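# Trace the printed band on the board with a pen block

## Task

Pick up the pen block and draw along the entire printed band on the board. The stroke's centre line must stay on the band. Any ink whose centre falls off the band is penalised, and the nib marks the board wherever the block slides across it.

## Robot and tools

Setup. Four arms, arm1 to arm4, are each an i2rt Big YAM with a five-finger right hand. Base (base_link) positions in the scene frame, in metres: arm1 (+1.424, +0.080, +0.769), arm2 (-0.334, +1.402, +0.788), arm3 (-1.469, -0.225, +0.792), arm4 (+0.067, -1.421, +0.811). Each base faces along its own +x. Quaternions are wxyz: arm1 (+0.012, +0.001, +0.001, +1.000), arm2 (+0.757, -0.002, -0.008, -0.653), arm3 (+0.996, 0, 0, +0.088), arm4 (+0.665, -0.002, 0, +0.747). The tabletops under the arms are at z=+0.720. A hand reaches about 1.07 m from the joint1 axis. Loose objects can occasionally get a short shove.

Frames. Every pose is given in one scene frame, in metres, with the origin on the floor and +z up. The hand point sits 0.045 m ahead of the palm. In the hand point's own frame, +z runs along the straight fingers, +y points out of the palm, and +x runs across the palm away from the thumb. The printed hand position can be off, more so when the arm is stretched far.

move. Each arm gets its own optional object, arm1 to arm4, and all of them start at once. Inside an arm's object:
- joints: a dictionary of absolute targets, keyed by joint name. joint1_rad to joint6_rad are in radians. Ranges: joint1 -2.879..2.879 (positive turns counter-clockwise seen from above), joint2 0..3.141 (shoulder), joint3 0..3.019 (elbow), joint4 -1.692..1.57 (positive tips the fingers up), joint5 -1.57..1.57 (positive swings the hand to the arm's right), joint6 -2.094..2.094 (positive rolls clockwise seen from behind the hand). The hand keys are hand_little, hand_ring, hand_middle, hand_index, hand_thumb_bend and hand_thumb_turn, each on a -1..1 scale where +1 is open or straight. For thumb_turn, +1 is beside the palm and -1 is in front of it. hand_force_limit (-1..1) maps from about 0 N up to 10 N, or 15 N for the thumb. hand_speed (-0.96..1) is a setting: full speed is reached at +0.48 or higher. At the start, force is 0 and speed is -0.8.
- target: a single list of 7 numbers [x, y, z, qw, qx, qy, qz]. It is the absolute pose of the hand point in the scene frame, in metres, written the same way the hand line prints it. The hand travels in a straight line toward it, starting from its current hand_target. When target is used, joints may contain only the hand_ keys. Otherwise the call is rejected.
- speed: the top speed along the path, 0.002..4.3 m/s, default 0.25. Rotation is capped at twice that value in rad/s.
- min_time_s: 0.1..8 s. It is the shortest duration for this arm's joint motions and is used together with joints.
cameras: names chosen from arm1_cam_wrist to arm4_cam_wrist, cam_high, cam_wide, or all. An unknown name makes the call invalid. A move with no action returns the full state plus every image.

Other tools. wait takes seconds (0..10) and an optional cameras. zoom_image takes camera and region [x0, y0, x1, y1] in pixels, with the origin at the top left and at most 504 by 504. It works only on the newest image from that camera. show_instructions displays the reference pages. finished_scene takes an optional scene=1 and cannot be undone.

Reading results. The 'move' line lists the arms that received a command. 'as last shown' marks an arm that was left alone. hand_target is where the hand would sit at the joint targets currently held. A hand counts as done when it is within 1 cm and 2 degrees. off_target means it is at rest but short of the goal and possibly still pushing. time_out means a joint ran out of time. on_its_own then shows the target the arm keeps pushing toward. 'joint command not followed' and 'pose unreachable' mean the collision check held the arm back. not_followed means a hand target was dropped. hand_stopped_by lists six words in this order: little, ring, middle, index, thumb_bend, thumb_turn. The words are moving, target, force, stalled or fault. The *_load_n values are fingertip forces in N, positive when pushed open. Joint velocities are in rad/s. A MOTOR HOT line means a motor is near 100 °C, where the arm will drop. After a heat stop, any key marked limit_stop_at_motor_heat has to be sent again.

Gripping. A finger motor moves only when its target changes by 0.002 or more. It halts at the target or when its load reaches hand_force_limit. To grip gently, use hand_speed -0.94 or lower. To squeeze harder, raise the limit and also send a target more closed than the current reading. With the thumb turned in front of the palm, the hand can wrap objects about 0.035 to 0.065 m thick. A bracket on the little-finger side of the wrist sticks out and can hit things.

Behaviour. A path is not slowed by obstacles or by other arms. The hand trails behind its path and can overshoot, especially when the arm is nearly straight. Joint-only moves can swing wide. A fast, stretched arm can overshoot by up to about 30 degrees. Arms that receive no command keep pushing toward their old targets. A refused or stopped call cancels the later moves in the same reply. The scene keeps running while you think.

Avoid the following. Do not let two robots press against each other, and never close a hand on another arm's fingers. Avoid hard hits and pushes against fixed or heavy items. Do not drop anything, even a few millimetres, and do not let go of moving parts. Keep objects inside the work area. Avoid overloading fingers and letting motors overheat from long stretched holds. For the pen, lift the nib before moving it anywhere off the band, and keep the stroke centred along the band all the way to its end.

Each tool is called after "Emit:" as name([rows], argument=value, ...), one row to a line, values as JSON.

Reference images:

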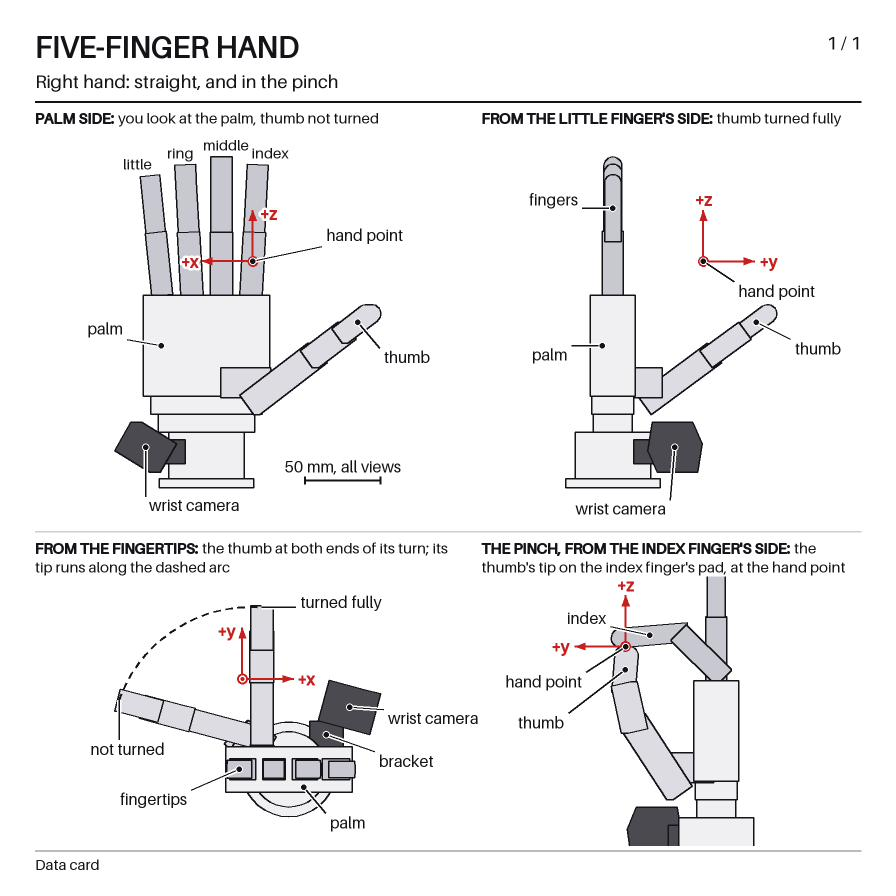

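## Session

Emit:
move()

Scene clock: 0.00 s.
Joint torques (N m): no reading
Motor temperatures (°C): arm1=[30 31 30 31 26 32] | arm2=[26 32 28 33 30 32] | arm3=[34 35 31 28 30 29] | arm4=[31 33 31 28 26 26]
Heat: arm1: hottest joint6_rad 32 °C; arm2: hottest joint4_rad 33 °C; arm3: hottest joint2_rad 35 °C; arm4: hottest joint2_rad 33 °C.
Joint velocities: within noise
arm1.joint_positions: joint1_rad=+0.660 joint2_rad=+0.636 joint3_rad=+1.519 joint4_rad=-1.215 joint5_rad=-0.052 joint6_rad=-1.379 hand_little=+1.000 hand_ring=+1.000 hand_middle=+1.000 hand_index=+1.000 hand_thumb_turn=+1.000 hand_thumb_bend=+1.000 hand_force_limit=+0.000 hand_speed=-0.800
arm1.joint_status: not commanded
arm1.hand_stopped_by: target,target,target,target,target,target
arm1.little_load_n: 0.0
arm1.ring_load_n: 0.0
arm1.middle_load_n: 0.0
arm1.index_load_n: 0.0
arm1.thumb_bend_load_n: 0.0
arm1.thumb_turn_load_n: 0.0
arm1.hand: x=+1.2048 y=-0.0278 z=+1.3470 quat_wxyz=(-0.524, -0.194, +0.790, -0.253) (m; scene frame)
arm1.hand_target: x=+1.2068 y=-0.0264 z=+1.3554 quat_wxyz=(-0.531, -0.193, +0.784, -0.256) (m; scene frame)
arm1.hand_status: not commanded
arm2.joint_positions: joint1_rad=-0.030 joint2_rad=+0.579 joint3_rad=+1.405 joint4_rad=-1.478 joint5_rad=+0.137 joint6_rad=-0.885 hand_little=+1.000 hand_ring=+1.000 hand_middle=+1.000 hand_index=+1.000 hand_thumb_turn=+1.000 hand_thumb_bend=+1.000 hand_force_limit=+0.000 hand_speed=-0.800
arm2.joint_status: not commanded
arm2.hand_stopped_by: target,target,target,target,target,target
arm2.little_load_n: 0.0
arm2.ring_load_n: 0.0
arm2.middle_load_n: 0.0
arm2.index_load_n: 0.0
arm2.thumb_bend_load_n: 0.0
arm2.thumb_turn_load_n: 0.0
arm2.hand: x=-0.3716 y=+1.2313 z=+1.2572 quat_wxyz=(+0.222, +0.399, -0.797, +0.395) (m; scene frame)
arm2.hand_target: x=-0.3718 y=+1.2324 z=+1.2632 quat_wxyz=(+0.224, +0.397, -0.795, +0.402) (m; scene frame)
arm2.hand_status: not commanded
arm3.joint_positions: joint1_rad=-0.699 joint2_rad=+0.643 joint3_rad=+1.452 joint4_rad=-1.166 joint5_rad=-0.213 joint6_rad=-1.281 hand_little=+1.000 hand_ring=+1.000 hand_middle=+1.000 hand_index=+1.000 hand_thumb_turn=+1.000 hand_thumb_bend=+1.000 hand_force_limit=+0.000 hand_speed=-0.800
arm3.joint_status: not commanded
arm3.hand_stopped_by: target,target,target,target,target,target
arm3.little_load_n: 0.0
arm3.ring_load_n: 0.0
arm3.middle_load_n: 0.0
arm3.index_load_n: 0.0
arm3.thumb_bend_load_n: 0.0
arm3.thumb_turn_load_n: 0.0
arm3.hand: x=-1.2440 y=-0.3630 z=+1.3400 quat_wxyz=(-0.020, +0.774, -0.268, +0.573) (m; scene frame)
arm3.hand_target: x=-1.2458 y=-0.3619 z=+1.3479 quat_wxyz=(-0.019, +0.770, -0.265, +0.580) (m; scene frame)
arm3.hand_status: not commanded
arm4.joint_positions: joint1_rad=-0.037 joint2_rad=+0.590 joint3_rad=+1.325 joint4_rad=-1.351 joint5_rad=+0.253 joint6_rad=-1.583 hand_little=+1.000 hand_ring=+1.000 hand_middle=+1.000 hand_index=+1.000 hand_thumb_turn=+1.000 hand_thumb_bend=+1.000 hand_force_limit=+0.000 hand_speed=-0.800
arm4.joint_status: not commanded
arm4.hand_stopped_by: target,target,target,target,target,target
arm4.little_load_n: 0.0
arm4.ring_load_n: 0.0
arm4.middle_load_n: 0.0
arm4.index_load_n: 0.0
arm4.thumb_bend_load_n: 0.0
arm4.thumb_turn_load_n: 0.0
arm4.hand: x=+0.1558 y=-1.2000 z=+1.2977 quat_wxyz=(-0.255, +0.636, +0.613, +0.394) (m; scene frame)
arm4.hand_target: x=+0.1559 y=-1.2012 z=+1.3057 quat_wxyz=(-0.262, +0.634, +0.609, +0.399) (m; scene frame)
arm4.hand_status: not commanded
pictures: arm1_cam_wrist, arm2_cam_wrist, arm3_cam_wrist, arm4_cam_wrist, cam_high, cam_wide

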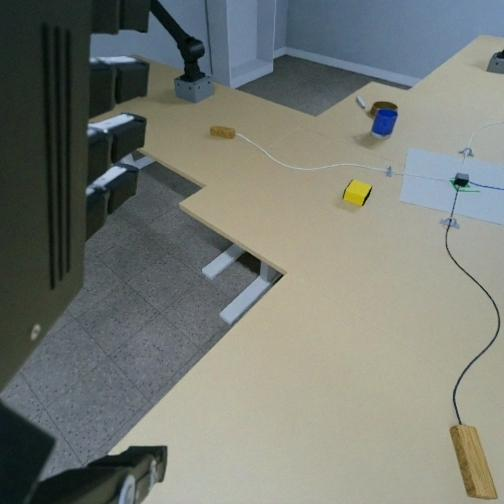

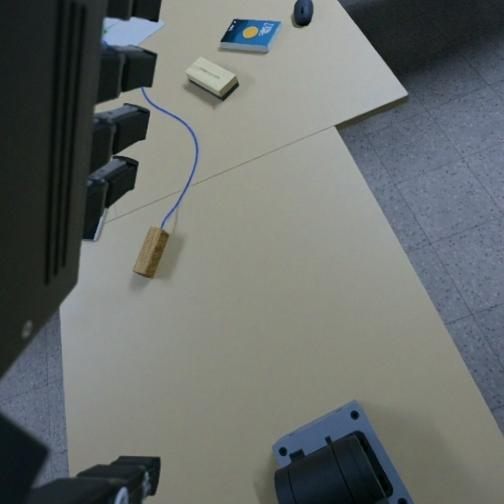

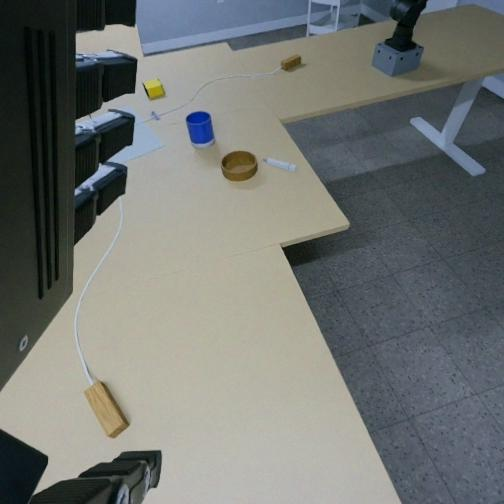

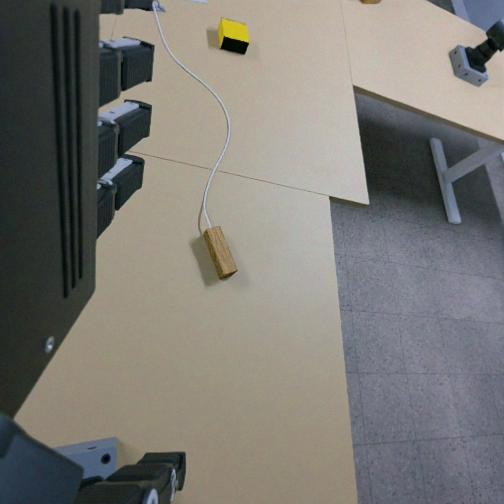

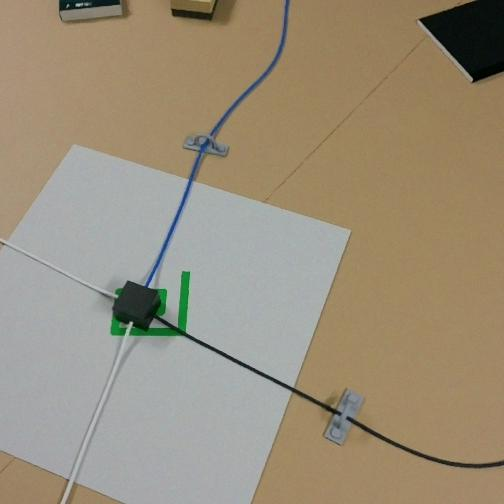

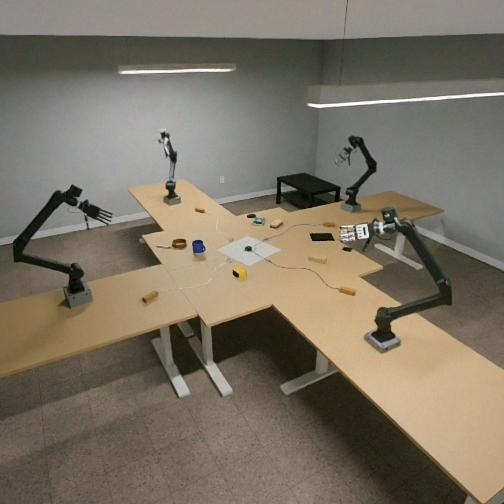

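Emit:
zoom_image(camera="cam_high", region=[60, 220, 260, 420])

Emit:
zoom_image(camera="cam_wide", region=[120, 170, 420, 350])

Emit:
zoom_image(camera="cam_high", region=[0, 0, 504, 504])

Scaled by 2.520 from the camera's image (finer frame: 720x720).

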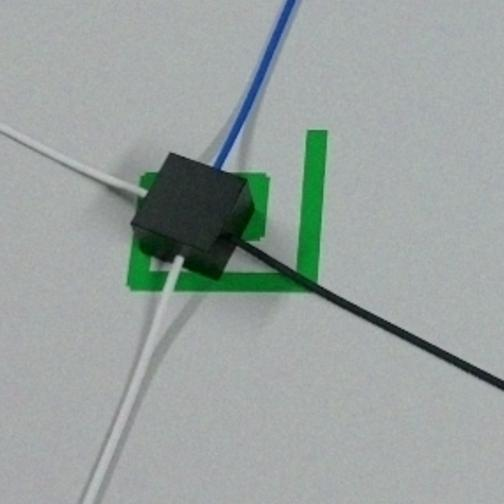

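Scaled by 1.680 from the camera's image (finer frame: 720x720).

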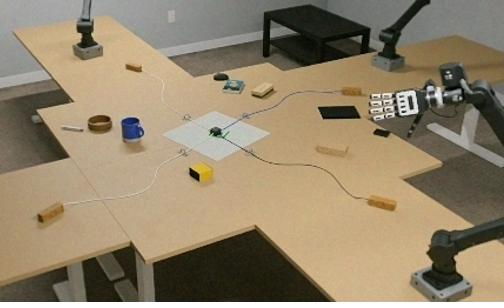

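Scaled by 1.000.

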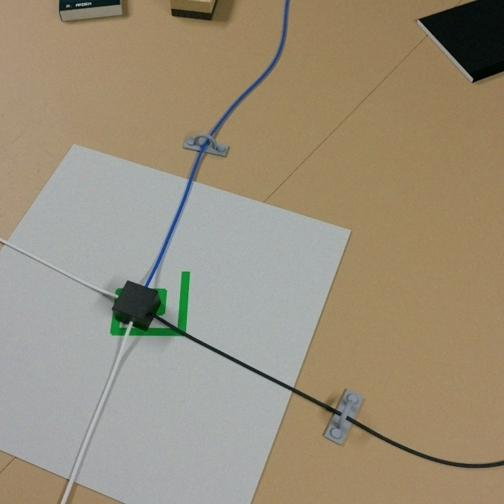

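Emit:
zoom_image(camera="cam_wide", region=[180, 190, 300, 310])

Emit:
zoom_image(camera="cam_wide", region=[280, 190, 420, 360])

Emit:
zoom_image(camera="cam_wide", region=[50, 180, 220, 350])

Scaled by 4.200 from the camera's image (finer frame: 720x720).

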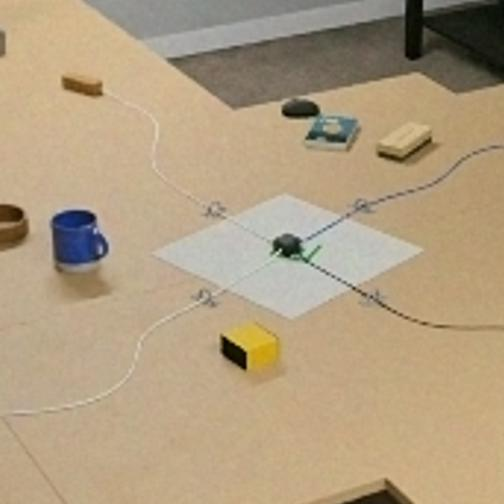

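Scaled by 2.965 from the camera's image (finer frame: 720x720).

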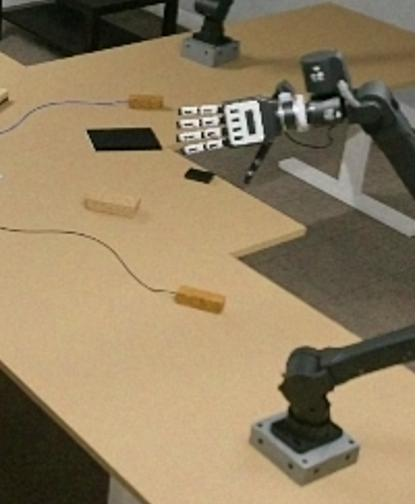

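Scaled by 2.965 from the camera's image (finer frame: 720x720).

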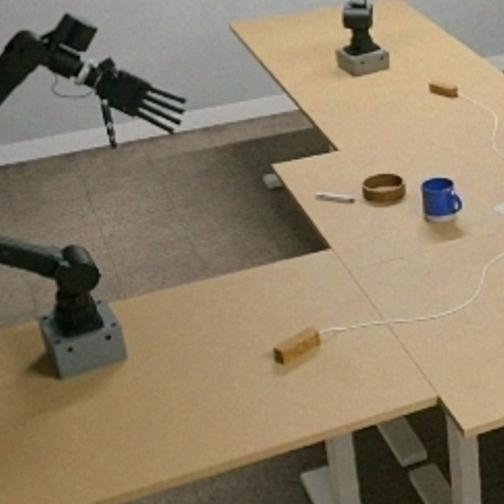

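Emit:
zoom_image(camera="cam_high", region=[0, 404, 100, 504])

Emit:
zoom_image(camera="cam_high", region=[0, 130, 120, 250])

Emit:
zoom_image(camera="cam_high", region=[200, 384, 320, 504])

Emit:
zoom_image(camera="cam_high", region=[280, 160, 400, 280])

Emit:
zoom_image(camera="cam_high", region=[90, 260, 210, 380])

Scaled by 5.040 from the camera's image (finer frame: 720x720).

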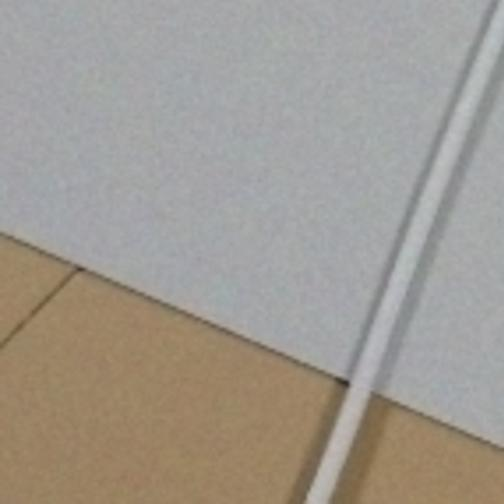

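Scaled by 4.200 from the camera's image (finer frame: 720x720).

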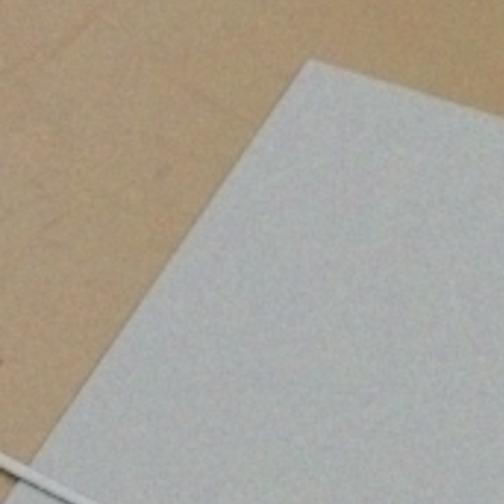

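Scaled by 4.200 from the camera's image (finer frame: 720x720).

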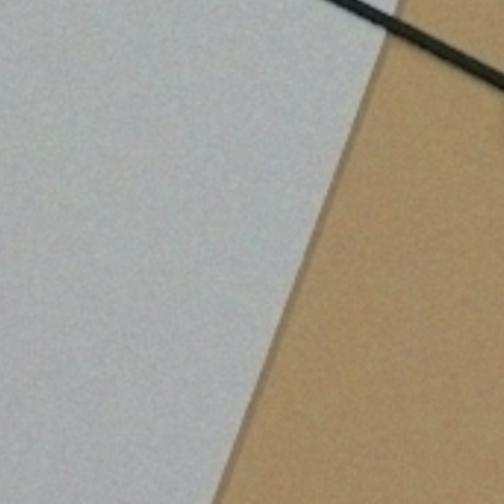

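Scaled by 4.200 from the camera's image (finer frame: 720x720).

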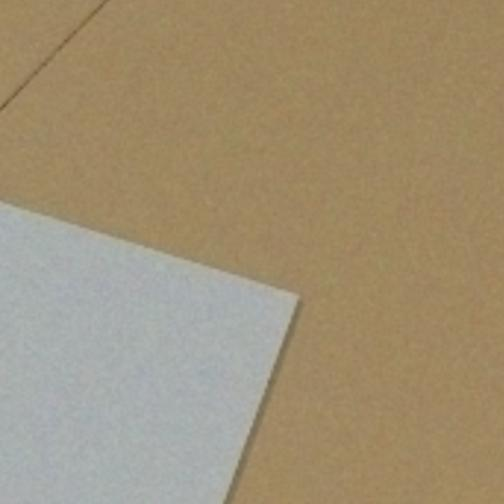

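Scaled by 4.200 from the camera's image (finer frame: 720x720).

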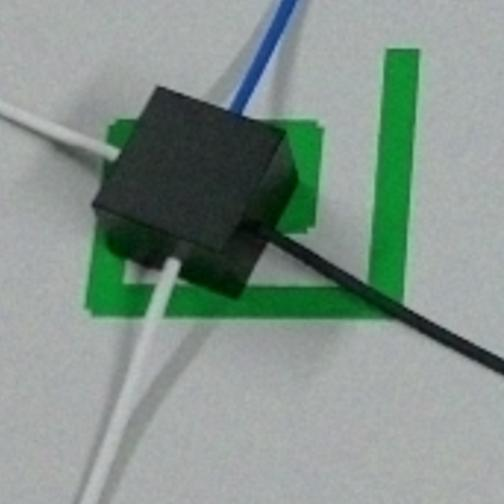

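Emit:
move(arm1={"target": [0.915, 0.28, 0.92, 0.3679, -0.8881, -0.2546, 0.1055], "speed": 0.25}, arm2={"target": [-0.055, 0.885, 0.92, 0.1971, -0.4758, 0.7920, -0.3280], "speed": 0.25}, arm3={"target": [-1.02, -0.03, 0.92, 0.0730, -0.1763, 0.9069, -0.3757], "speed": 0.25}, arm4={"target": [0.30, -0.957, 0.92, 0.3096, -0.7474, 0.5431, -0.2249], "speed": 0.25}, cameras=["arm1_cam_wrist", "arm2_cam_wrist", "arm3_cam_wrist", "arm4_cam_wrist", "cam_wide"])

Scene clock: 543.20 s.
Joint torques (N m): arm1=[-0.26 -14.45 10.35 0.38 0.38 0.08] | arm2=[0.03 -13.51 13.11 1.52 -0.53 0.04] | arm3=[0.44 -8.41 11.73 0.23 0.49 0.12] | arm4=[-0.21 -10.93 12.26 1.01 0.37 0.13]
Motor temperatures (°C): arm1=[29 31 34 29 26 30] | arm2=[26 30 33 30 28 29] | arm3=[31 33 37 26 29 28] | arm4=[29 31 38 28 25 25]
Heat: arm1: hottest joint3_rad 34 °C; arm2: hottest joint3_rad 33 °C; arm3: hottest joint3_rad 37 °C; arm4: hottest joint3_rad 38 °C.
move: arm1 off_target; arm2 off_target; arm3 off_target; arm4 off_target
Joint velocities: within noise
arm1.joint_positions: joint1_rad=-0.268 joint2_rad=+1.452 joint3_rad=+1.082 joint4_rad=-0.578 joint5_rad=+0.481 joint6_rad=+0.533 hand_little=+1.000 hand_ring=+1.000 hand_middle=+1.000 hand_index=+1.000 hand_thumb_turn=+1.000 hand_thumb_bend=+1.000 hand_force_limit=+0.000 hand_speed=-0.800
arm1.joint_status: not commanded
arm1.hand_stopped_by: target,target,target,target,target,target
arm1.little_load_n: 0.0
arm1.ring_load_n: 0.0
arm1.middle_load_n: 0.0
arm1.index_load_n: 0.0
arm1.thumb_bend_load_n: 0.0
arm1.thumb_turn_load_n: 0.0
arm1.hand: x=+0.9285 y=+0.2710 z=+0.9039 quat_wxyz=(-0.361, +0.888, +0.268, -0.096)
arm1.hand_target: x=+0.9158 y=+0.2798 z=+0.9202 quat_wxyz=(-0.368, +0.888, +0.255, -0.106)
arm1.hand_status: off_target (0.023 m and 2.1 deg from the pose sent, 0.601 m and 151.2 deg at the start)
arm2.joint_positions: joint1_rad=+0.196 joint2_rad=+1.678 joint3_rad=+1.285 joint4_rad=-0.600 joint5_rad=-0.487 joint6_rad=-0.579 hand_little=+1.000 hand_ring=+1.000 hand_middle=+1.000 hand_index=+1.000 hand_thumb_turn=+1.000 hand_thumb_bend=+1.000 hand_force_limit=+0.000 hand_speed=-0.800
arm2.joint_status: not commanded
arm2.hand_stopped_by: target,target,target,target,target,target
arm2.little_load_n: 0.0
arm2.ring_load_n: 0.0
arm2.middle_load_n: 0.0
arm2.index_load_n: 0.0
arm2.thumb_bend_load_n: 0.0
arm2.thumb_turn_load_n: -0.5
arm2.hand: x=-0.0667 y=+0.9021 z=+0.9056 quat_wxyz=(-0.197, +0.475, -0.800, +0.310)
arm2.hand_target: x=-0.0555 y=+0.8861 z=+0.9204 quat_wxyz=(-0.197, +0.476, -0.792, +0.328)
arm2.hand_status: off_target (0.025 m and 2.3 deg from the pose sent, 0.578 m and 49.8 deg at the start)
arm3.joint_positions: joint1_rad=+0.432 joint2_rad=+1.642 joint3_rad=+1.307 joint4_rad=-1.478 joint5_rad=+0.761 joint6_rad=+1.882 hand_little=+1.000 hand_ring=+1.000 hand_middle=+1.000 hand_index=+1.000 hand_thumb_turn=+1.000 hand_thumb_bend=+1.000 hand_force_limit=+0.000 hand_speed=-0.800
arm3.joint_status: not commanded
arm3.hand_stopped_by: target,target,target,target,target,target
arm3.little_load_n: 0.0
arm3.ring_load_n: 0.0
arm3.middle_load_n: 0.0
arm3.index_load_n: 0.0
arm3.thumb_bend_load_n: 0.0
arm3.thumb_turn_load_n: 0.0
arm3.hand: x=-1.0310 y=-0.0421 z=+0.9175 quat_wxyz=(-0.063, +0.180, -0.905, +0.380)
arm3.hand_target: x=-1.0205 y=-0.0303 z=+0.9201 quat_wxyz=(-0.073, +0.176, -0.907, +0.376)
arm3.hand_status: off_target (0.017 m and 1.4 deg from the pose sent, 0.581 m and 106.8 deg at the start)
arm4.joint_positions: joint1_rad=-0.469 joint2_rad=+1.450 joint3_rad=+0.977 joint4_rad=-0.564 joint5_rad=+0.583 joint6_rad=+0.710 hand_little=+1.000 hand_ring=+1.000 hand_middle=+1.000 hand_index=+1.000 hand_thumb_turn=+1.000 hand_thumb_bend=+1.000 hand_force_limit=+0.000 hand_speed=-0.800
arm4.joint_status: not commanded
arm4.hand_stopped_by: target,target,target,target,target,target
arm4.little_load_n: 0.0
arm4.ring_load_n: 0.0
arm4.middle_load_n: 0.0
arm4.index_load_n: 0.0
arm4.thumb_bend_load_n: 0.0
arm4.thumb_turn_load_n: 0.0
arm4.hand: x=+0.2910 y=-0.9715 z=+0.9057 quat_wxyz=(-0.298, +0.758, -0.533, +0.230)
arm4.hand_target: x=+0.2999 y=-0.9577 z=+0.9203 quat_wxyz=(-0.310, +0.747, -0.543, +0.225)
arm4.hand_status: off_target (0.022 m and 2.2 deg from the pose sent, 0.472 m and 143.9 deg at the start)

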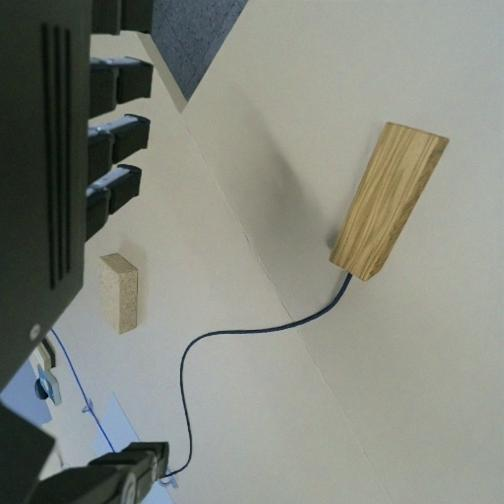

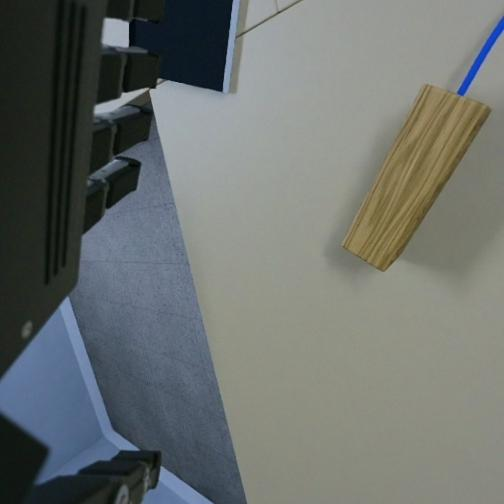

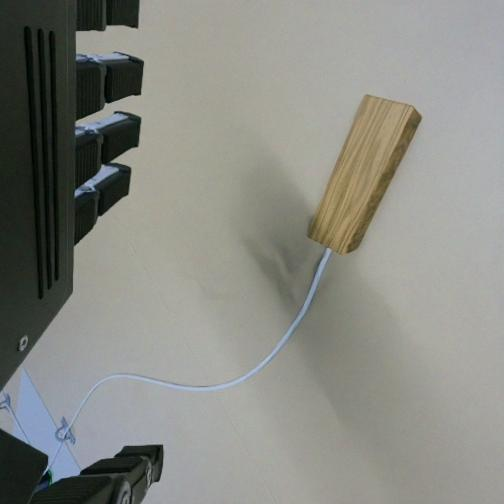

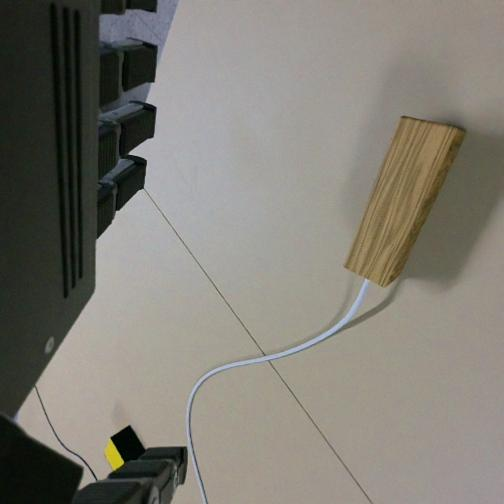

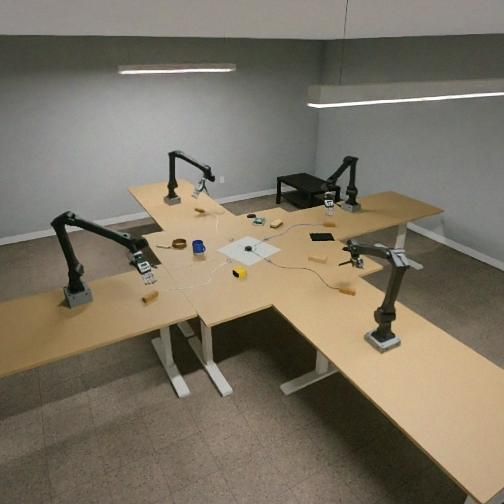

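Emit:
zoom_image(camera="arm1_cam_wrist", region=[300, 100, 480, 300])

Emit:
zoom_image(camera="arm2_cam_wrist", region=[310, 60, 504, 300])

Emit:
zoom_image(camera="arm3_cam_wrist", region=[280, 70, 460, 280])

Emit:
zoom_image(camera="arm4_cam_wrist", region=[300, 90, 490, 310])

Scaled by 2.520 from the camera's image (finer frame: 720x720).

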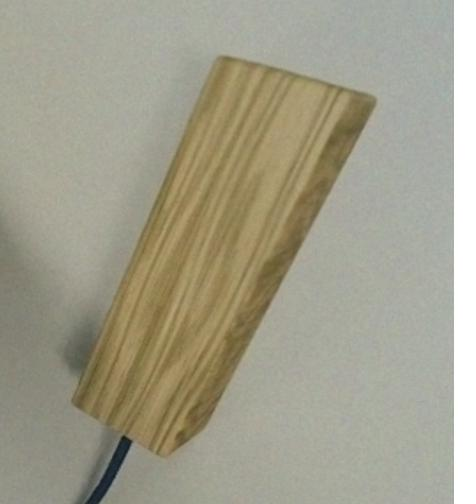

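Scaled by 2.100 from the camera's image (finer frame: 720x720).

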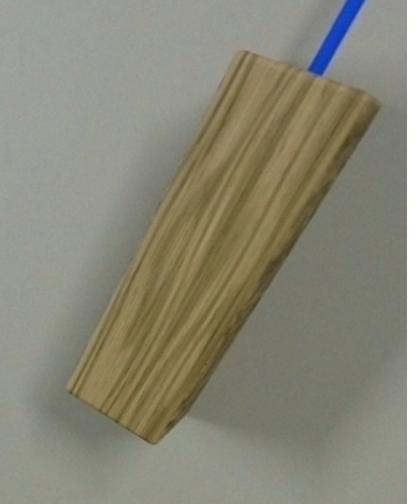

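Scaled by 2.400 from the camera's image (finer frame: 720x720).

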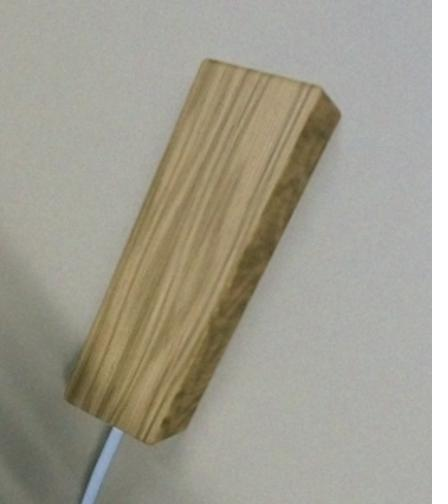

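Scaled by 2.291 from the camera's image (finer frame: 720x720).

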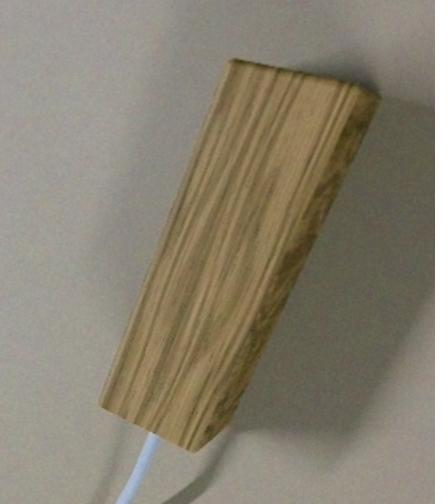

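Emit:
move(arm1={"target": [0.891, 0.2763, 0.816, 0.3705, -0.8944, -0.2313, 0.0958], "speed": 0.15, "joints": {"hand_thumb_turn": -1, "hand_index": 0.5, "hand_middle": 0.5, "hand_ring": 0.5, "hand_little": 0.5}}, arm2={"target": [-0.0531, 0.8865, 0.8144, 0.1797, -0.4338, 0.8157, -0.3379], "speed": 0.15, "joints": {"hand_thumb_turn": -1, "hand_index": 0.5, "hand_middle": 0.5, "hand_ring": 0.5, "hand_little": 0.5}}, arm3={"target": [-0.9894, -0.0667, 0.8025, 0.0499, -0.1206, 0.9160, -0.3794], "speed": 0.15, "joints": {"hand_thumb_turn": -1, "hand_index": 0.5, "hand_middle": 0.5, "hand_ring": 0.5, "hand_little": 0.5}}, arm4={"target": [0.2912, -0.9397, 0.8143, 0.3135, -0.7569, 0.5300, -0.2195], "speed": 0.15, "joints": {"hand_thumb_turn": -1, "hand_index": 0.5, "hand_middle": 0.5, "hand_ring": 0.5, "hand_little": 0.5}}, cameras=["arm1_cam_wrist", "arm2_cam_wrist", "arm3_cam_wrist", "arm4_cam_wrist", "cam_high"])

Scene clock: 627.37 s.
Joint torques (N m): arm1=[1.32 -16.56 6.22 1.4 0.5 0.06] | arm2=[0.03 -13.98 7.08 1.74 -0.21 0.03] | arm3=[-1.03 -10.52 7.47 0.5 0.49 0.04] | arm4=[1.2 -12.34 6.82 2.04 0.36 -0.01]
Motor temperatures (°C): arm1=[29 32 37 29 26 30] | arm2=[26 31 40 29 28 29] | arm3=[31 34 39 26 29 28] | arm4=[29 32 41 28 26 25]
Heat: arm1: hottest joint3_rad 37 °C; arm2: hottest joint3_rad 40 °C; arm3: hottest joint3_rad 39 °C; arm4: hottest joint3_rad 41 °C.
move: arm1 done; arm2 off_target; arm3 off_target; arm4 done
Joint velocities: within noise
arm1.joint_positions: joint1_rad=-0.256 joint2_rad=+1.644 joint3_rad=+1.056 joint4_rad=-0.377 joint5_rad=+0.528 joint6_rad=+0.611 hand_little=+0.500 hand_ring=+0.500 hand_middle=+0.500 hand_index=+0.500 hand_thumb_turn=-1.000 hand_thumb_bend=+1.000 hand_force_limit=+0.000 hand_speed=-0.800
arm1.joint_status: all done
arm1.hand_stopped_by: target,target,target,target,target,target
arm1.little_load_n: 0.0
arm1.ring_load_n: 0.0
arm1.middle_load_n: 0.0
arm1.index_load_n: 0.0
arm1.thumb_bend_load_n: 0.0
arm1.thumb_turn_load_n: 0.0
arm1.hand: x=+0.8957 y=+0.2812 z=+0.8194 quat_wxyz=(-0.369, +0.895, +0.233, -0.091)
arm1.hand_target: x=+0.8912 y=+0.2763 z=+0.8159 quat_wxyz=(-0.370, +0.895, +0.231, -0.096)
arm1.hand_status: done (0.008 m and 0.6 deg from the pose sent, 0.096 m and 4.5 deg at the start)
arm2.joint_positions: joint1_rad=+0.210 joint2_rad=+1.784 joint3_rad=+1.169 joint4_rad=-0.276 joint5_rad=-0.419 joint6_rad=-0.475 hand_little=+0.500 hand_ring=+0.500 hand_middle=+0.500 hand_index=+0.500 hand_thumb_turn=-1.000 hand_thumb_bend=+1.000 hand_force_limit=+0.000 hand_speed=-0.800
arm2.joint_status: all done
arm2.hand_stopped_by: target,target,target,target,target,target
arm2.little_load_n: 0.0
arm2.ring_load_n: 0.0
arm2.middle_load_n: 0.0
arm2.index_load_n: 0.5
arm2.thumb_bend_load_n: 0.0
arm2.thumb_turn_load_n: 0.0
arm2.hand: x=-0.0559 y=+0.8812 z=+0.8255 quat_wxyz=(-0.177, +0.435, -0.813, +0.345)
arm2.hand_target: x=-0.0532 y=+0.8867 z=+0.8145 quat_wxyz=(-0.180, +0.434, -0.816, +0.338)
arm2.hand_status: off_target (0.013 m and 0.9 deg from the pose sent, 0.093 m and 6.3 deg at the start)
arm3.joint_positions: joint1_rad=+0.347 joint2_rad=+1.827 joint3_rad=+1.256 joint4_rad=-1.233 joint5_rad=+0.756 joint6_rad=+1.917 hand_little=+0.500 hand_ring=+0.500 hand_middle=+0.500 hand_index=+0.500 hand_thumb_turn=-1.000 hand_thumb_bend=+1.000 hand_force_limit=+0.000 hand_speed=-0.800
arm3.joint_status: all done
arm3.hand_stopped_by: target,target,target,target,target,target
arm3.little_load_n: 0.0
arm3.ring_load_n: 0.0
arm3.middle_load_n: 0.0
arm3.index_load_n: 0.0
arm3.thumb_bend_load_n: 0.0
arm3.thumb_turn_load_n: 0.0
arm3.hand: x=-0.9896 y=-0.0643 z=+0.8128 quat_wxyz=(-0.056, +0.124, -0.916, +0.378)
arm3.hand_target: x=-0.9895 y=-0.0667 z=+0.8028 quat_wxyz=(-0.050, +0.121, -0.916, +0.379)
arm3.hand_status: off_target (0.011 m and 0.8 deg from the pose sent, 0.125 m and 7.1 deg at the start)
arm4.joint_positions: joint1_rad=-0.460 joint2_rad=+1.648 joint3_rad=+0.926 joint4_rad=-0.287 joint5_rad=+0.578 joint6_rad=+0.710 hand_little=+0.500 hand_ring=+0.500 hand_middle=+0.500 hand_index=+0.500 hand_thumb_turn=-1.000 hand_thumb_bend=+1.000 hand_force_limit=+0.000 hand_speed=-0.800
arm4.joint_status: all done
arm4.hand_stopped_by: target,target,target,target,target,target
arm4.little_load_n: 0.0
arm4.ring_load_n: 0.0
arm4.middle_load_n: 0.0
arm4.index_load_n: 0.0
arm4.thumb_bend_load_n: 0.0
arm4.thumb_turn_load_n: 0.0
arm4.hand: x=+0.2960 y=-0.9421 z=+0.8187 quat_wxyz=(-0.312, +0.756, -0.531, +0.223)
arm4.hand_target: x=+0.2913 y=-0.9398 z=+0.8144 quat_wxyz=(-0.313, +0.757, -0.530, +0.219)
arm4.hand_status: done (0.007 m and 0.4 deg from the pose sent, 0.097 m and 2.2 deg at the start)

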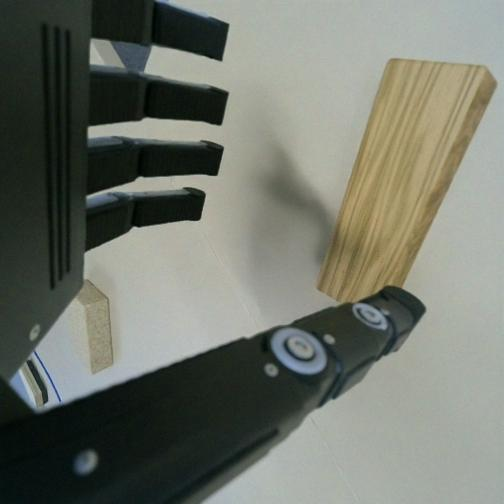

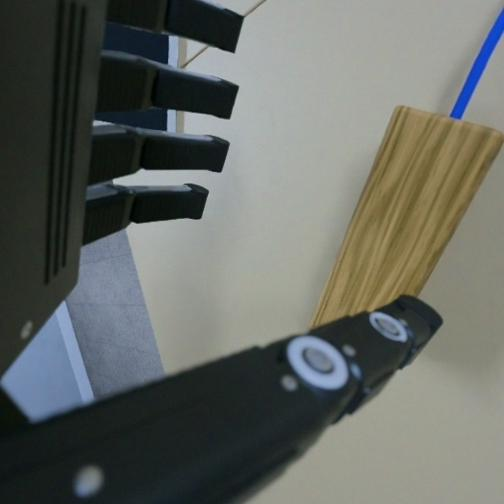

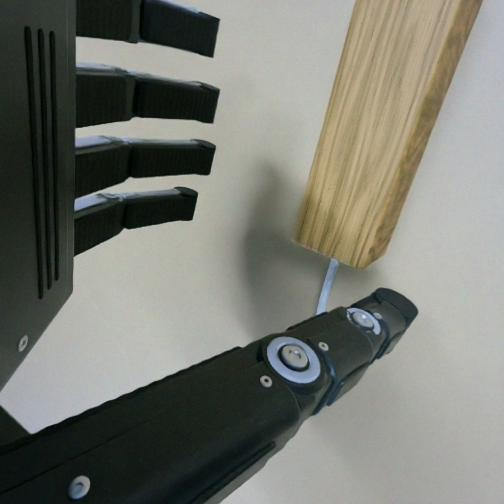

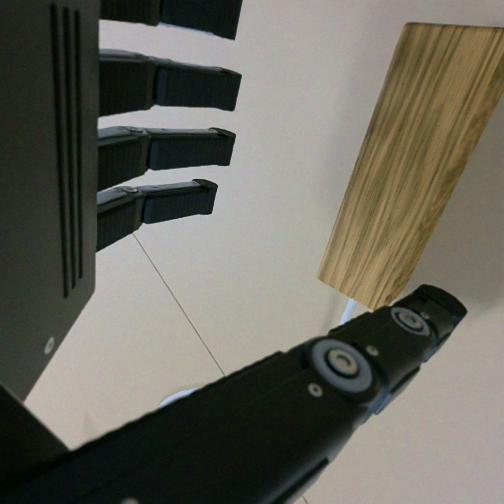

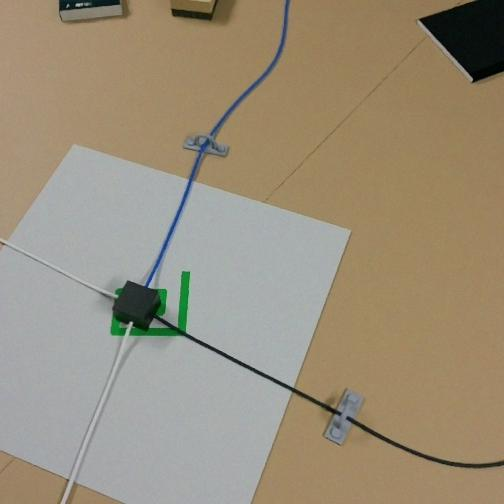

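Emit:
move(arm1={"target": [0.909, 0.262, 0.755, 0.3688, -0.8903, -0.2469, 0.1023], "speed": 0.08}, arm2={"target": [-0.064, 0.911, 0.755, 0.1776, -0.4288, 0.8184, -0.3390], "speed": 0.08}, arm3={"target": [-1.015, -0.0725, 0.755, 0.0582, -0.1405, 0.9132, -0.3783], "speed": 0.08}, arm4={"target": [0.279, -0.9585, 0.755, 0.3154, -0.7614, 0.5233, -0.2168], "speed": 0.08}, cameras=["arm1_cam_wrist", "arm2_cam_wrist", "arm3_cam_wrist", "arm4_cam_wrist"])

Scene clock: 696.87 s.
Joint torques (N m): arm1=[1.38 -15.79 5.3 1.42 0.24 -0.15] | arm2=[-0.15 -12.86 5.86 1.73 -0.23 0.03] | arm3=[-0.03 -8.82 6.49 0.53 0.64 -0.05] | arm4=[1.49 -11.81 5.57 2.03 0.37 -0.05]
Motor temperatures (°C): arm1=[29 32 35 29 26 29] | arm2=[26 31 35 29 28 29] | arm3=[30 34 36 26 29 28] | arm4=[28 32 37 28 25 25]
Heat: arm1: hottest joint3_rad 35 °C; arm2: hottest joint3_rad 35 °C; arm3: hottest joint3_rad 36 °C; arm4: hottest joint3_rad 37 °C.
move: arm1 done; arm2 off_target; arm3 off_target; arm4 done
Joint velocities: within noise
arm1.joint_positions: joint1_rad=-0.245 joint2_rad=+1.699 joint3_rad=+0.931 joint4_rad=-0.180 joint5_rad=+0.522 joint6_rad=+0.611 hand_little=+0.500 hand_ring=+0.500 hand_middle=+0.500 hand_index=+0.500 hand_thumb_turn=-1.000 hand_thumb_bend=+1.000 hand_force_limit=+0.000 hand_speed=-0.800
arm1.joint_status: not commanded
arm1.hand_stopped_by: target,target,target,target,target,target
arm1.little_load_n: 0.0
arm1.ring_load_n: 0.0
arm1.middle_load_n: 0.0
arm1.index_load_n: 0.0
arm1.thumb_bend_load_n: 0.0
arm1.thumb_turn_load_n: 0.0
arm1.hand: x=+0.9108 y=+0.2690 z=+0.7623 quat_wxyz=(-0.371, +0.892, +0.236, -0.102)
arm1.hand_target: x=+0.9092 y=+0.2620 z=+0.7552 quat_wxyz=(-0.369, +0.890, +0.247, -0.102)
arm1.hand_status: done (0.010 m and 1.3 deg from the pose sent, 0.069 m and 2.1 deg at the start)
arm2.joint_positions: joint1_rad=+0.210 joint2_rad=+1.825 joint3_rad=+1.040 joint4_rad=-0.092 joint5_rad=-0.411 joint6_rad=-0.466 hand_little=+0.500 hand_ring=+0.500 hand_middle=+0.500 hand_index=+0.500 hand_thumb_turn=-1.000 hand_thumb_bend=+1.000 hand_force_limit=+0.000 hand_speed=-0.800
arm2.joint_status: not commanded
arm2.hand_stopped_by: target,target,target,target,target,target
arm2.little_load_n: 0.0
arm2.ring_load_n: 0.0
arm2.middle_load_n: 0.0
arm2.index_load_n: 0.0
arm2.thumb_bend_load_n: 0.0
arm2.thumb_turn_load_n: 0.0
arm2.hand: x=-0.0644 y=+0.9026 z=+0.7705 quat_wxyz=(-0.175, +0.431, -0.813, +0.350)
arm2.hand_target: x=-0.0642 y=+0.9114 z=+0.7553 quat_wxyz=(-0.178, +0.429, -0.818, +0.339)
arm2.hand_status: off_target (0.018 m and 1.5 deg from the pose sent, 0.077 m and 1.2 deg at the start)
arm3.joint_positions: joint1_rad=+0.350 joint2_rad=+1.834 joint3_rad=+1.120 joint4_rad=-1.058 joint5_rad=+0.758 joint6_rad=+1.897 hand_little=+0.500 hand_ring=+0.500 hand_middle=+0.500 hand_index=+0.500 hand_thumb_turn=-1.000 hand_thumb_bend=+1.000 hand_force_limit=+0.000 hand_speed=-0.800
arm3.joint_status: not commanded
arm3.hand_stopped_by: target,target,target,target,target,target
arm3.little_load_n: 0.0
arm3.ring_load_n: 0.0
arm3.middle_load_n: 0.0
arm3.index_load_n: 0.0
arm3.thumb_bend_load_n: 0.0
arm3.thumb_turn_load_n: 0.0
arm3.hand: x=-1.0099 y=-0.0740 z=+0.7679 quat_wxyz=(-0.067, +0.129, -0.916, +0.374)
arm3.hand_target: x=-1.0153 y=-0.0728 z=+0.7552 quat_wxyz=(-0.058, +0.140, -0.913, +0.378)
arm3.hand_status: off_target (0.014 m and 1.8 deg from the pose sent, 0.064 m and 1.9 deg at the start)
arm4.joint_positions: joint1_rad=-0.451 joint2_rad=+1.730 joint3_rad=+0.820 joint4_rad=-0.089 joint5_rad=+0.575 joint6_rad=+0.710 hand_little=+0.500 hand_ring=+0.500 hand_middle=+0.500 hand_index=+0.500 hand_thumb_turn=-1.000 hand_thumb_bend=+1.000 hand_force_limit=+0.000 hand_speed=-0.800
arm4.joint_status: not commanded
arm4.hand_stopped_by: target,target,target,target,target,target
arm4.little_load_n: 0.0
arm4.ring_load_n: 0.0
arm4.middle_load_n: 0.0
arm4.index_load_n: 0.0
arm4.thumb_bend_load_n: 0.0
arm4.thumb_turn_load_n: 0.0
arm4.hand: x=+0.2848 y=-0.9588 z=+0.7614 quat_wxyz=(-0.316, +0.757, -0.528, +0.219)
arm4.hand_target: x=+0.2790 y=-0.9587 z=+0.7551 quat_wxyz=(-0.315, +0.761, -0.523, +0.217)
arm4.hand_status: done (0.009 m and 0.7 deg from the pose sent, 0.068 m and 1.3 deg at the start)

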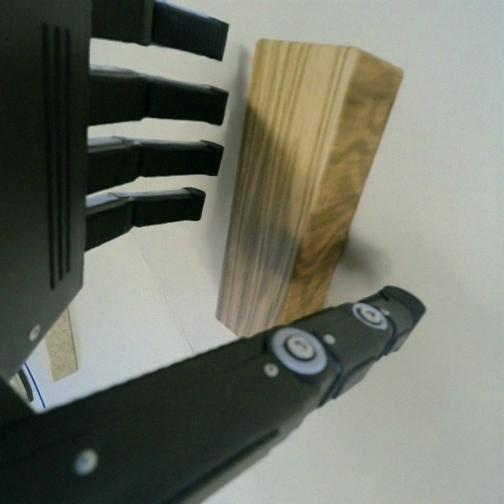

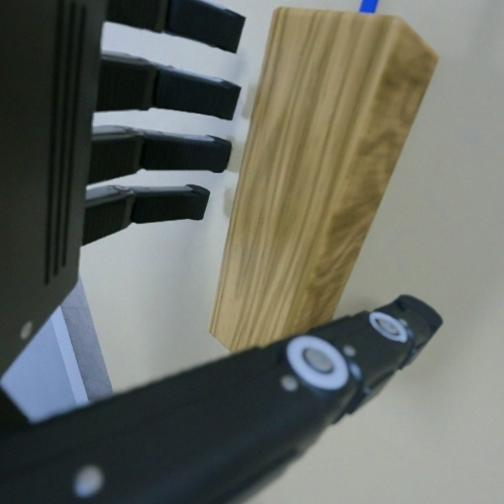

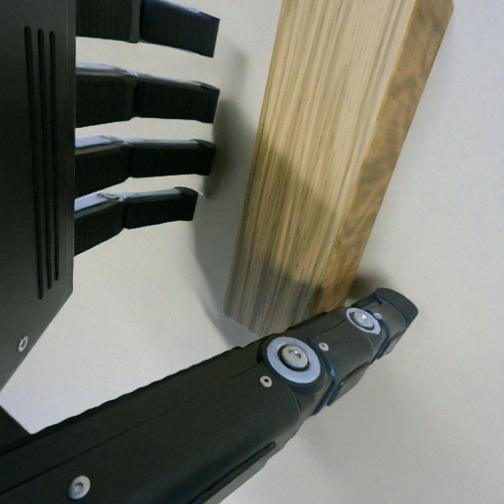

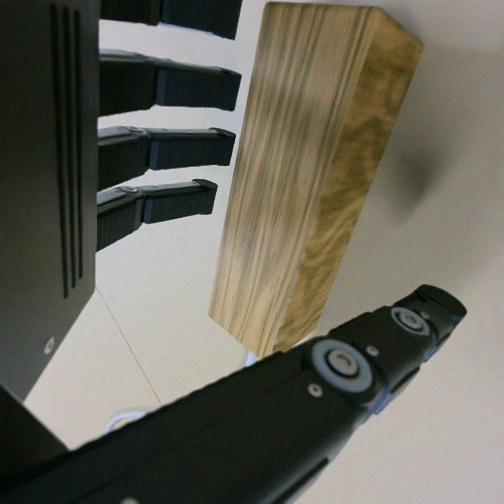

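Emit:
move(arm1={"target": [0.9146, 0.2585, 0.81, 0.4576, -0.8426, -0.2496, 0.1355], "speed": 0.1, "joints": {"hand_thumb_bend": 0.65}}, arm2={"target": [-0.0824, 0.9118, 0.825, 0.2183, -0.4020, 0.7815, -0.4243], "speed": 0.1, "joints": {"hand_thumb_bend": 0.65}}, arm3={"target": [-1.0298, -0.0553, 0.82, 0.0808, -0.1488, 0.8661, -0.4703], "speed": 0.1, "joints": {"hand_thumb_bend": 0.65}}, arm4={"target": [0.2726, -0.9676, 0.81, 0.3909, -0.7199, 0.5041, -0.2737], "speed": 0.1, "joints": {"hand_thumb_bend": 0.65}}, cameras=["arm1_cam_wrist", "arm2_cam_wrist", "arm3_cam_wrist", "arm4_cam_wrist"])

Scene clock: 808.17 s.
Joint torques (N m): arm1=[1.32 -16.09 5.23 1.68 0.5 -0.17] | arm2=[-1.03 -12.92 6.09 1.94 -0.47 0.03] | arm3=[0.21 -10.75 9.29 -0.62 0.66 0.14] | arm4=[1.03 -12.34 5.53 2.26 0.58 -0.25]
Motor temperatures (°C): arm1=[28 33 33 29 26 29] | arm2=[26 31 33 29 28 29] | arm3=[30 34 34 25 29 28] | arm4=[28 32 35 28 25 25]
Heat: arm1: hottest joint2_rad 33 °C; arm2: hottest joint3_rad 33 °C; arm3: hottest joint2_rad 34 °C; arm4: hottest joint3_rad 35 °C.
move: arm1 done; arm2 done; arm3 off_target; arm4 done
Joint velocities: within noise
arm1.joint_positions: joint1_rad=-0.190 joint2_rad=+1.580 joint3_rad=+0.824 joint4_rad=-0.007 joint5_rad=+0.638 joint6_rad=+0.514 hand_little=+0.500 hand_ring=+0.500 hand_middle=+0.500 hand_index=+0.500 hand_thumb_turn=-1.000 hand_thumb_bend=+0.650 hand_force_limit=+0.000 hand_speed=-0.800
arm1.joint_status: all done
arm1.hand_stopped_by: target,target,target,target,target,target
arm1.little_load_n: 0.0
arm1.ring_load_n: 0.0
arm1.middle_load_n: 0.0
arm1.index_load_n: 0.0
arm1.thumb_bend_load_n: 0.0
arm1.thumb_turn_load_n: 0.0
arm1.hand: x=+0.9159 y=+0.2635 z=+0.8071 quat_wxyz=(-0.453, +0.848, +0.244, -0.130)
arm1.hand_target: x=+0.9146 y=+0.2586 z=+0.8099 quat_wxyz=(-0.457, +0.843, +0.249, -0.135)
arm1.hand_status: done (0.006 m and 1.2 deg from the pose sent, 0.049 m and 12.2 deg at the start)
arm2.joint_positions: joint1_rad=+0.145 joint2_rad=+1.679 joint3_rad=+0.926 joint4_rad=+0.047 joint5_rad=-0.538 joint6_rad=-0.419 hand_little=+0.500 hand_ring=+0.500 hand_middle=+0.500 hand_index=+0.500 hand_thumb_turn=-1.000 hand_thumb_bend=+0.650 hand_force_limit=+0.000 hand_speed=-0.800
arm2.joint_status: all done
arm2.hand_stopped_by: target,target,target,target,target,target
arm2.little_load_n: 0.0
arm2.ring_load_n: 0.0
arm2.middle_load_n: 0.0
arm2.index_load_n: 0.0
arm2.thumb_bend_load_n: 0.0
arm2.thumb_turn_load_n: 0.0
arm2.hand: x=-0.0790 y=+0.9081 z=+0.8295 quat_wxyz=(-0.216, +0.408, -0.778, +0.426)
arm2.hand_target: x=-0.0824 y=+0.9117 z=+0.8251 quat_wxyz=(-0.218, +0.402, -0.782, +0.424)
arm2.hand_status: done (0.007 m and 0.8 deg from the pose sent, 0.058 m and 11.0 deg at the start)
arm3.joint_positions: joint1_rad=+0.477 joint2_rad=+1.834 joint3_rad=+1.173 joint4_rad=-1.372 joint5_rad=+0.921 joint6_rad=+2.102 hand_little=+0.500 hand_ring=+0.500 hand_middle=+0.500 hand_index=+0.500 hand_thumb_turn=-1.000 hand_thumb_bend=+0.650 hand_force_limit=+0.000 hand_speed=-0.800
arm3.joint_status: all done
arm3.hand_stopped_by: target,target,target,target,target,target
arm3.little_load_n: 0.0
arm3.ring_load_n: 0.0
arm3.middle_load_n: 0.0
arm3.index_load_n: 0.0
arm3.thumb_bend_load_n: 0.0
arm3.thumb_turn_load_n: 0.0
arm3.hand: x=-1.0385 y=-0.0637 z=+0.8128 quat_wxyz=(-0.071, +0.155, -0.864, +0.474)
arm3.hand_target: x=-1.0300 y=-0.0555 z=+0.8201 quat_wxyz=(-0.081, +0.149, -0.866, +0.470)
arm3.hand_status: off_target (0.014 m and 1.4 deg from the pose sent, 0.059 m and 12.8 deg at the start)
arm4.joint_positions: joint1_rad=-0.368 joint2_rad=+1.604 joint3_rad=+0.727 joint4_rad=+0.007 joint5_rad=+0.766 joint6_rad=+0.701 hand_little=+0.500 hand_ring=+0.500 hand_middle=+0.500 hand_index=+0.500 hand_thumb_turn=-1.000 hand_thumb_bend=+0.650 hand_force_limit=+0.000 hand_speed=-0.800
arm4.joint_status: all done
arm4.hand_stopped_by: target,target,target,target,target,target
arm4.little_load_n: 0.0
arm4.ring_load_n: 0.0
arm4.middle_load_n: 0.0
arm4.index_load_n: 0.0
arm4.thumb_bend_load_n: 0.0
arm4.thumb_turn_load_n: 0.0
arm4.hand: x=+0.2767 y=-0.9665 z=+0.8108 quat_wxyz=(-0.389, +0.715, -0.512, +0.273)
arm4.hand_target: x=+0.2727 y=-0.9676 z=+0.8101 quat_wxyz=(-0.391, +0.720, -0.504, +0.274)
arm4.hand_status: done (0.004 m and 1.1 deg from the pose sent, 0.051 m and 11.8 deg at the start)

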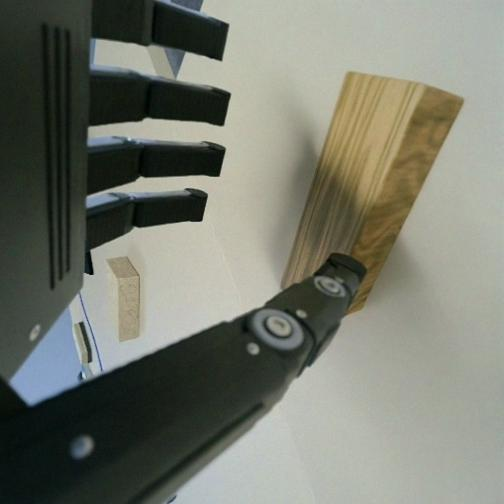

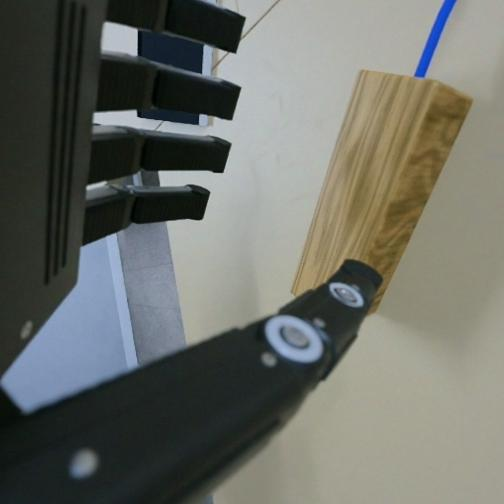

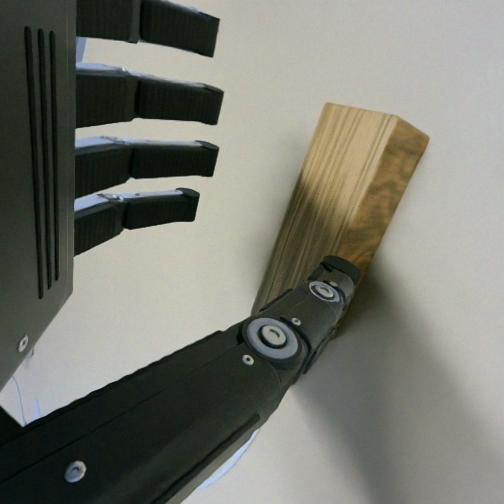

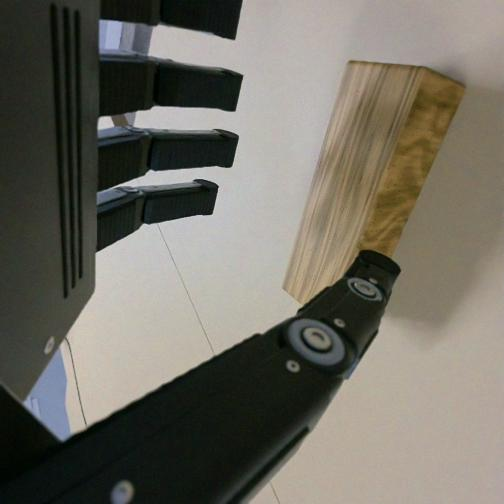

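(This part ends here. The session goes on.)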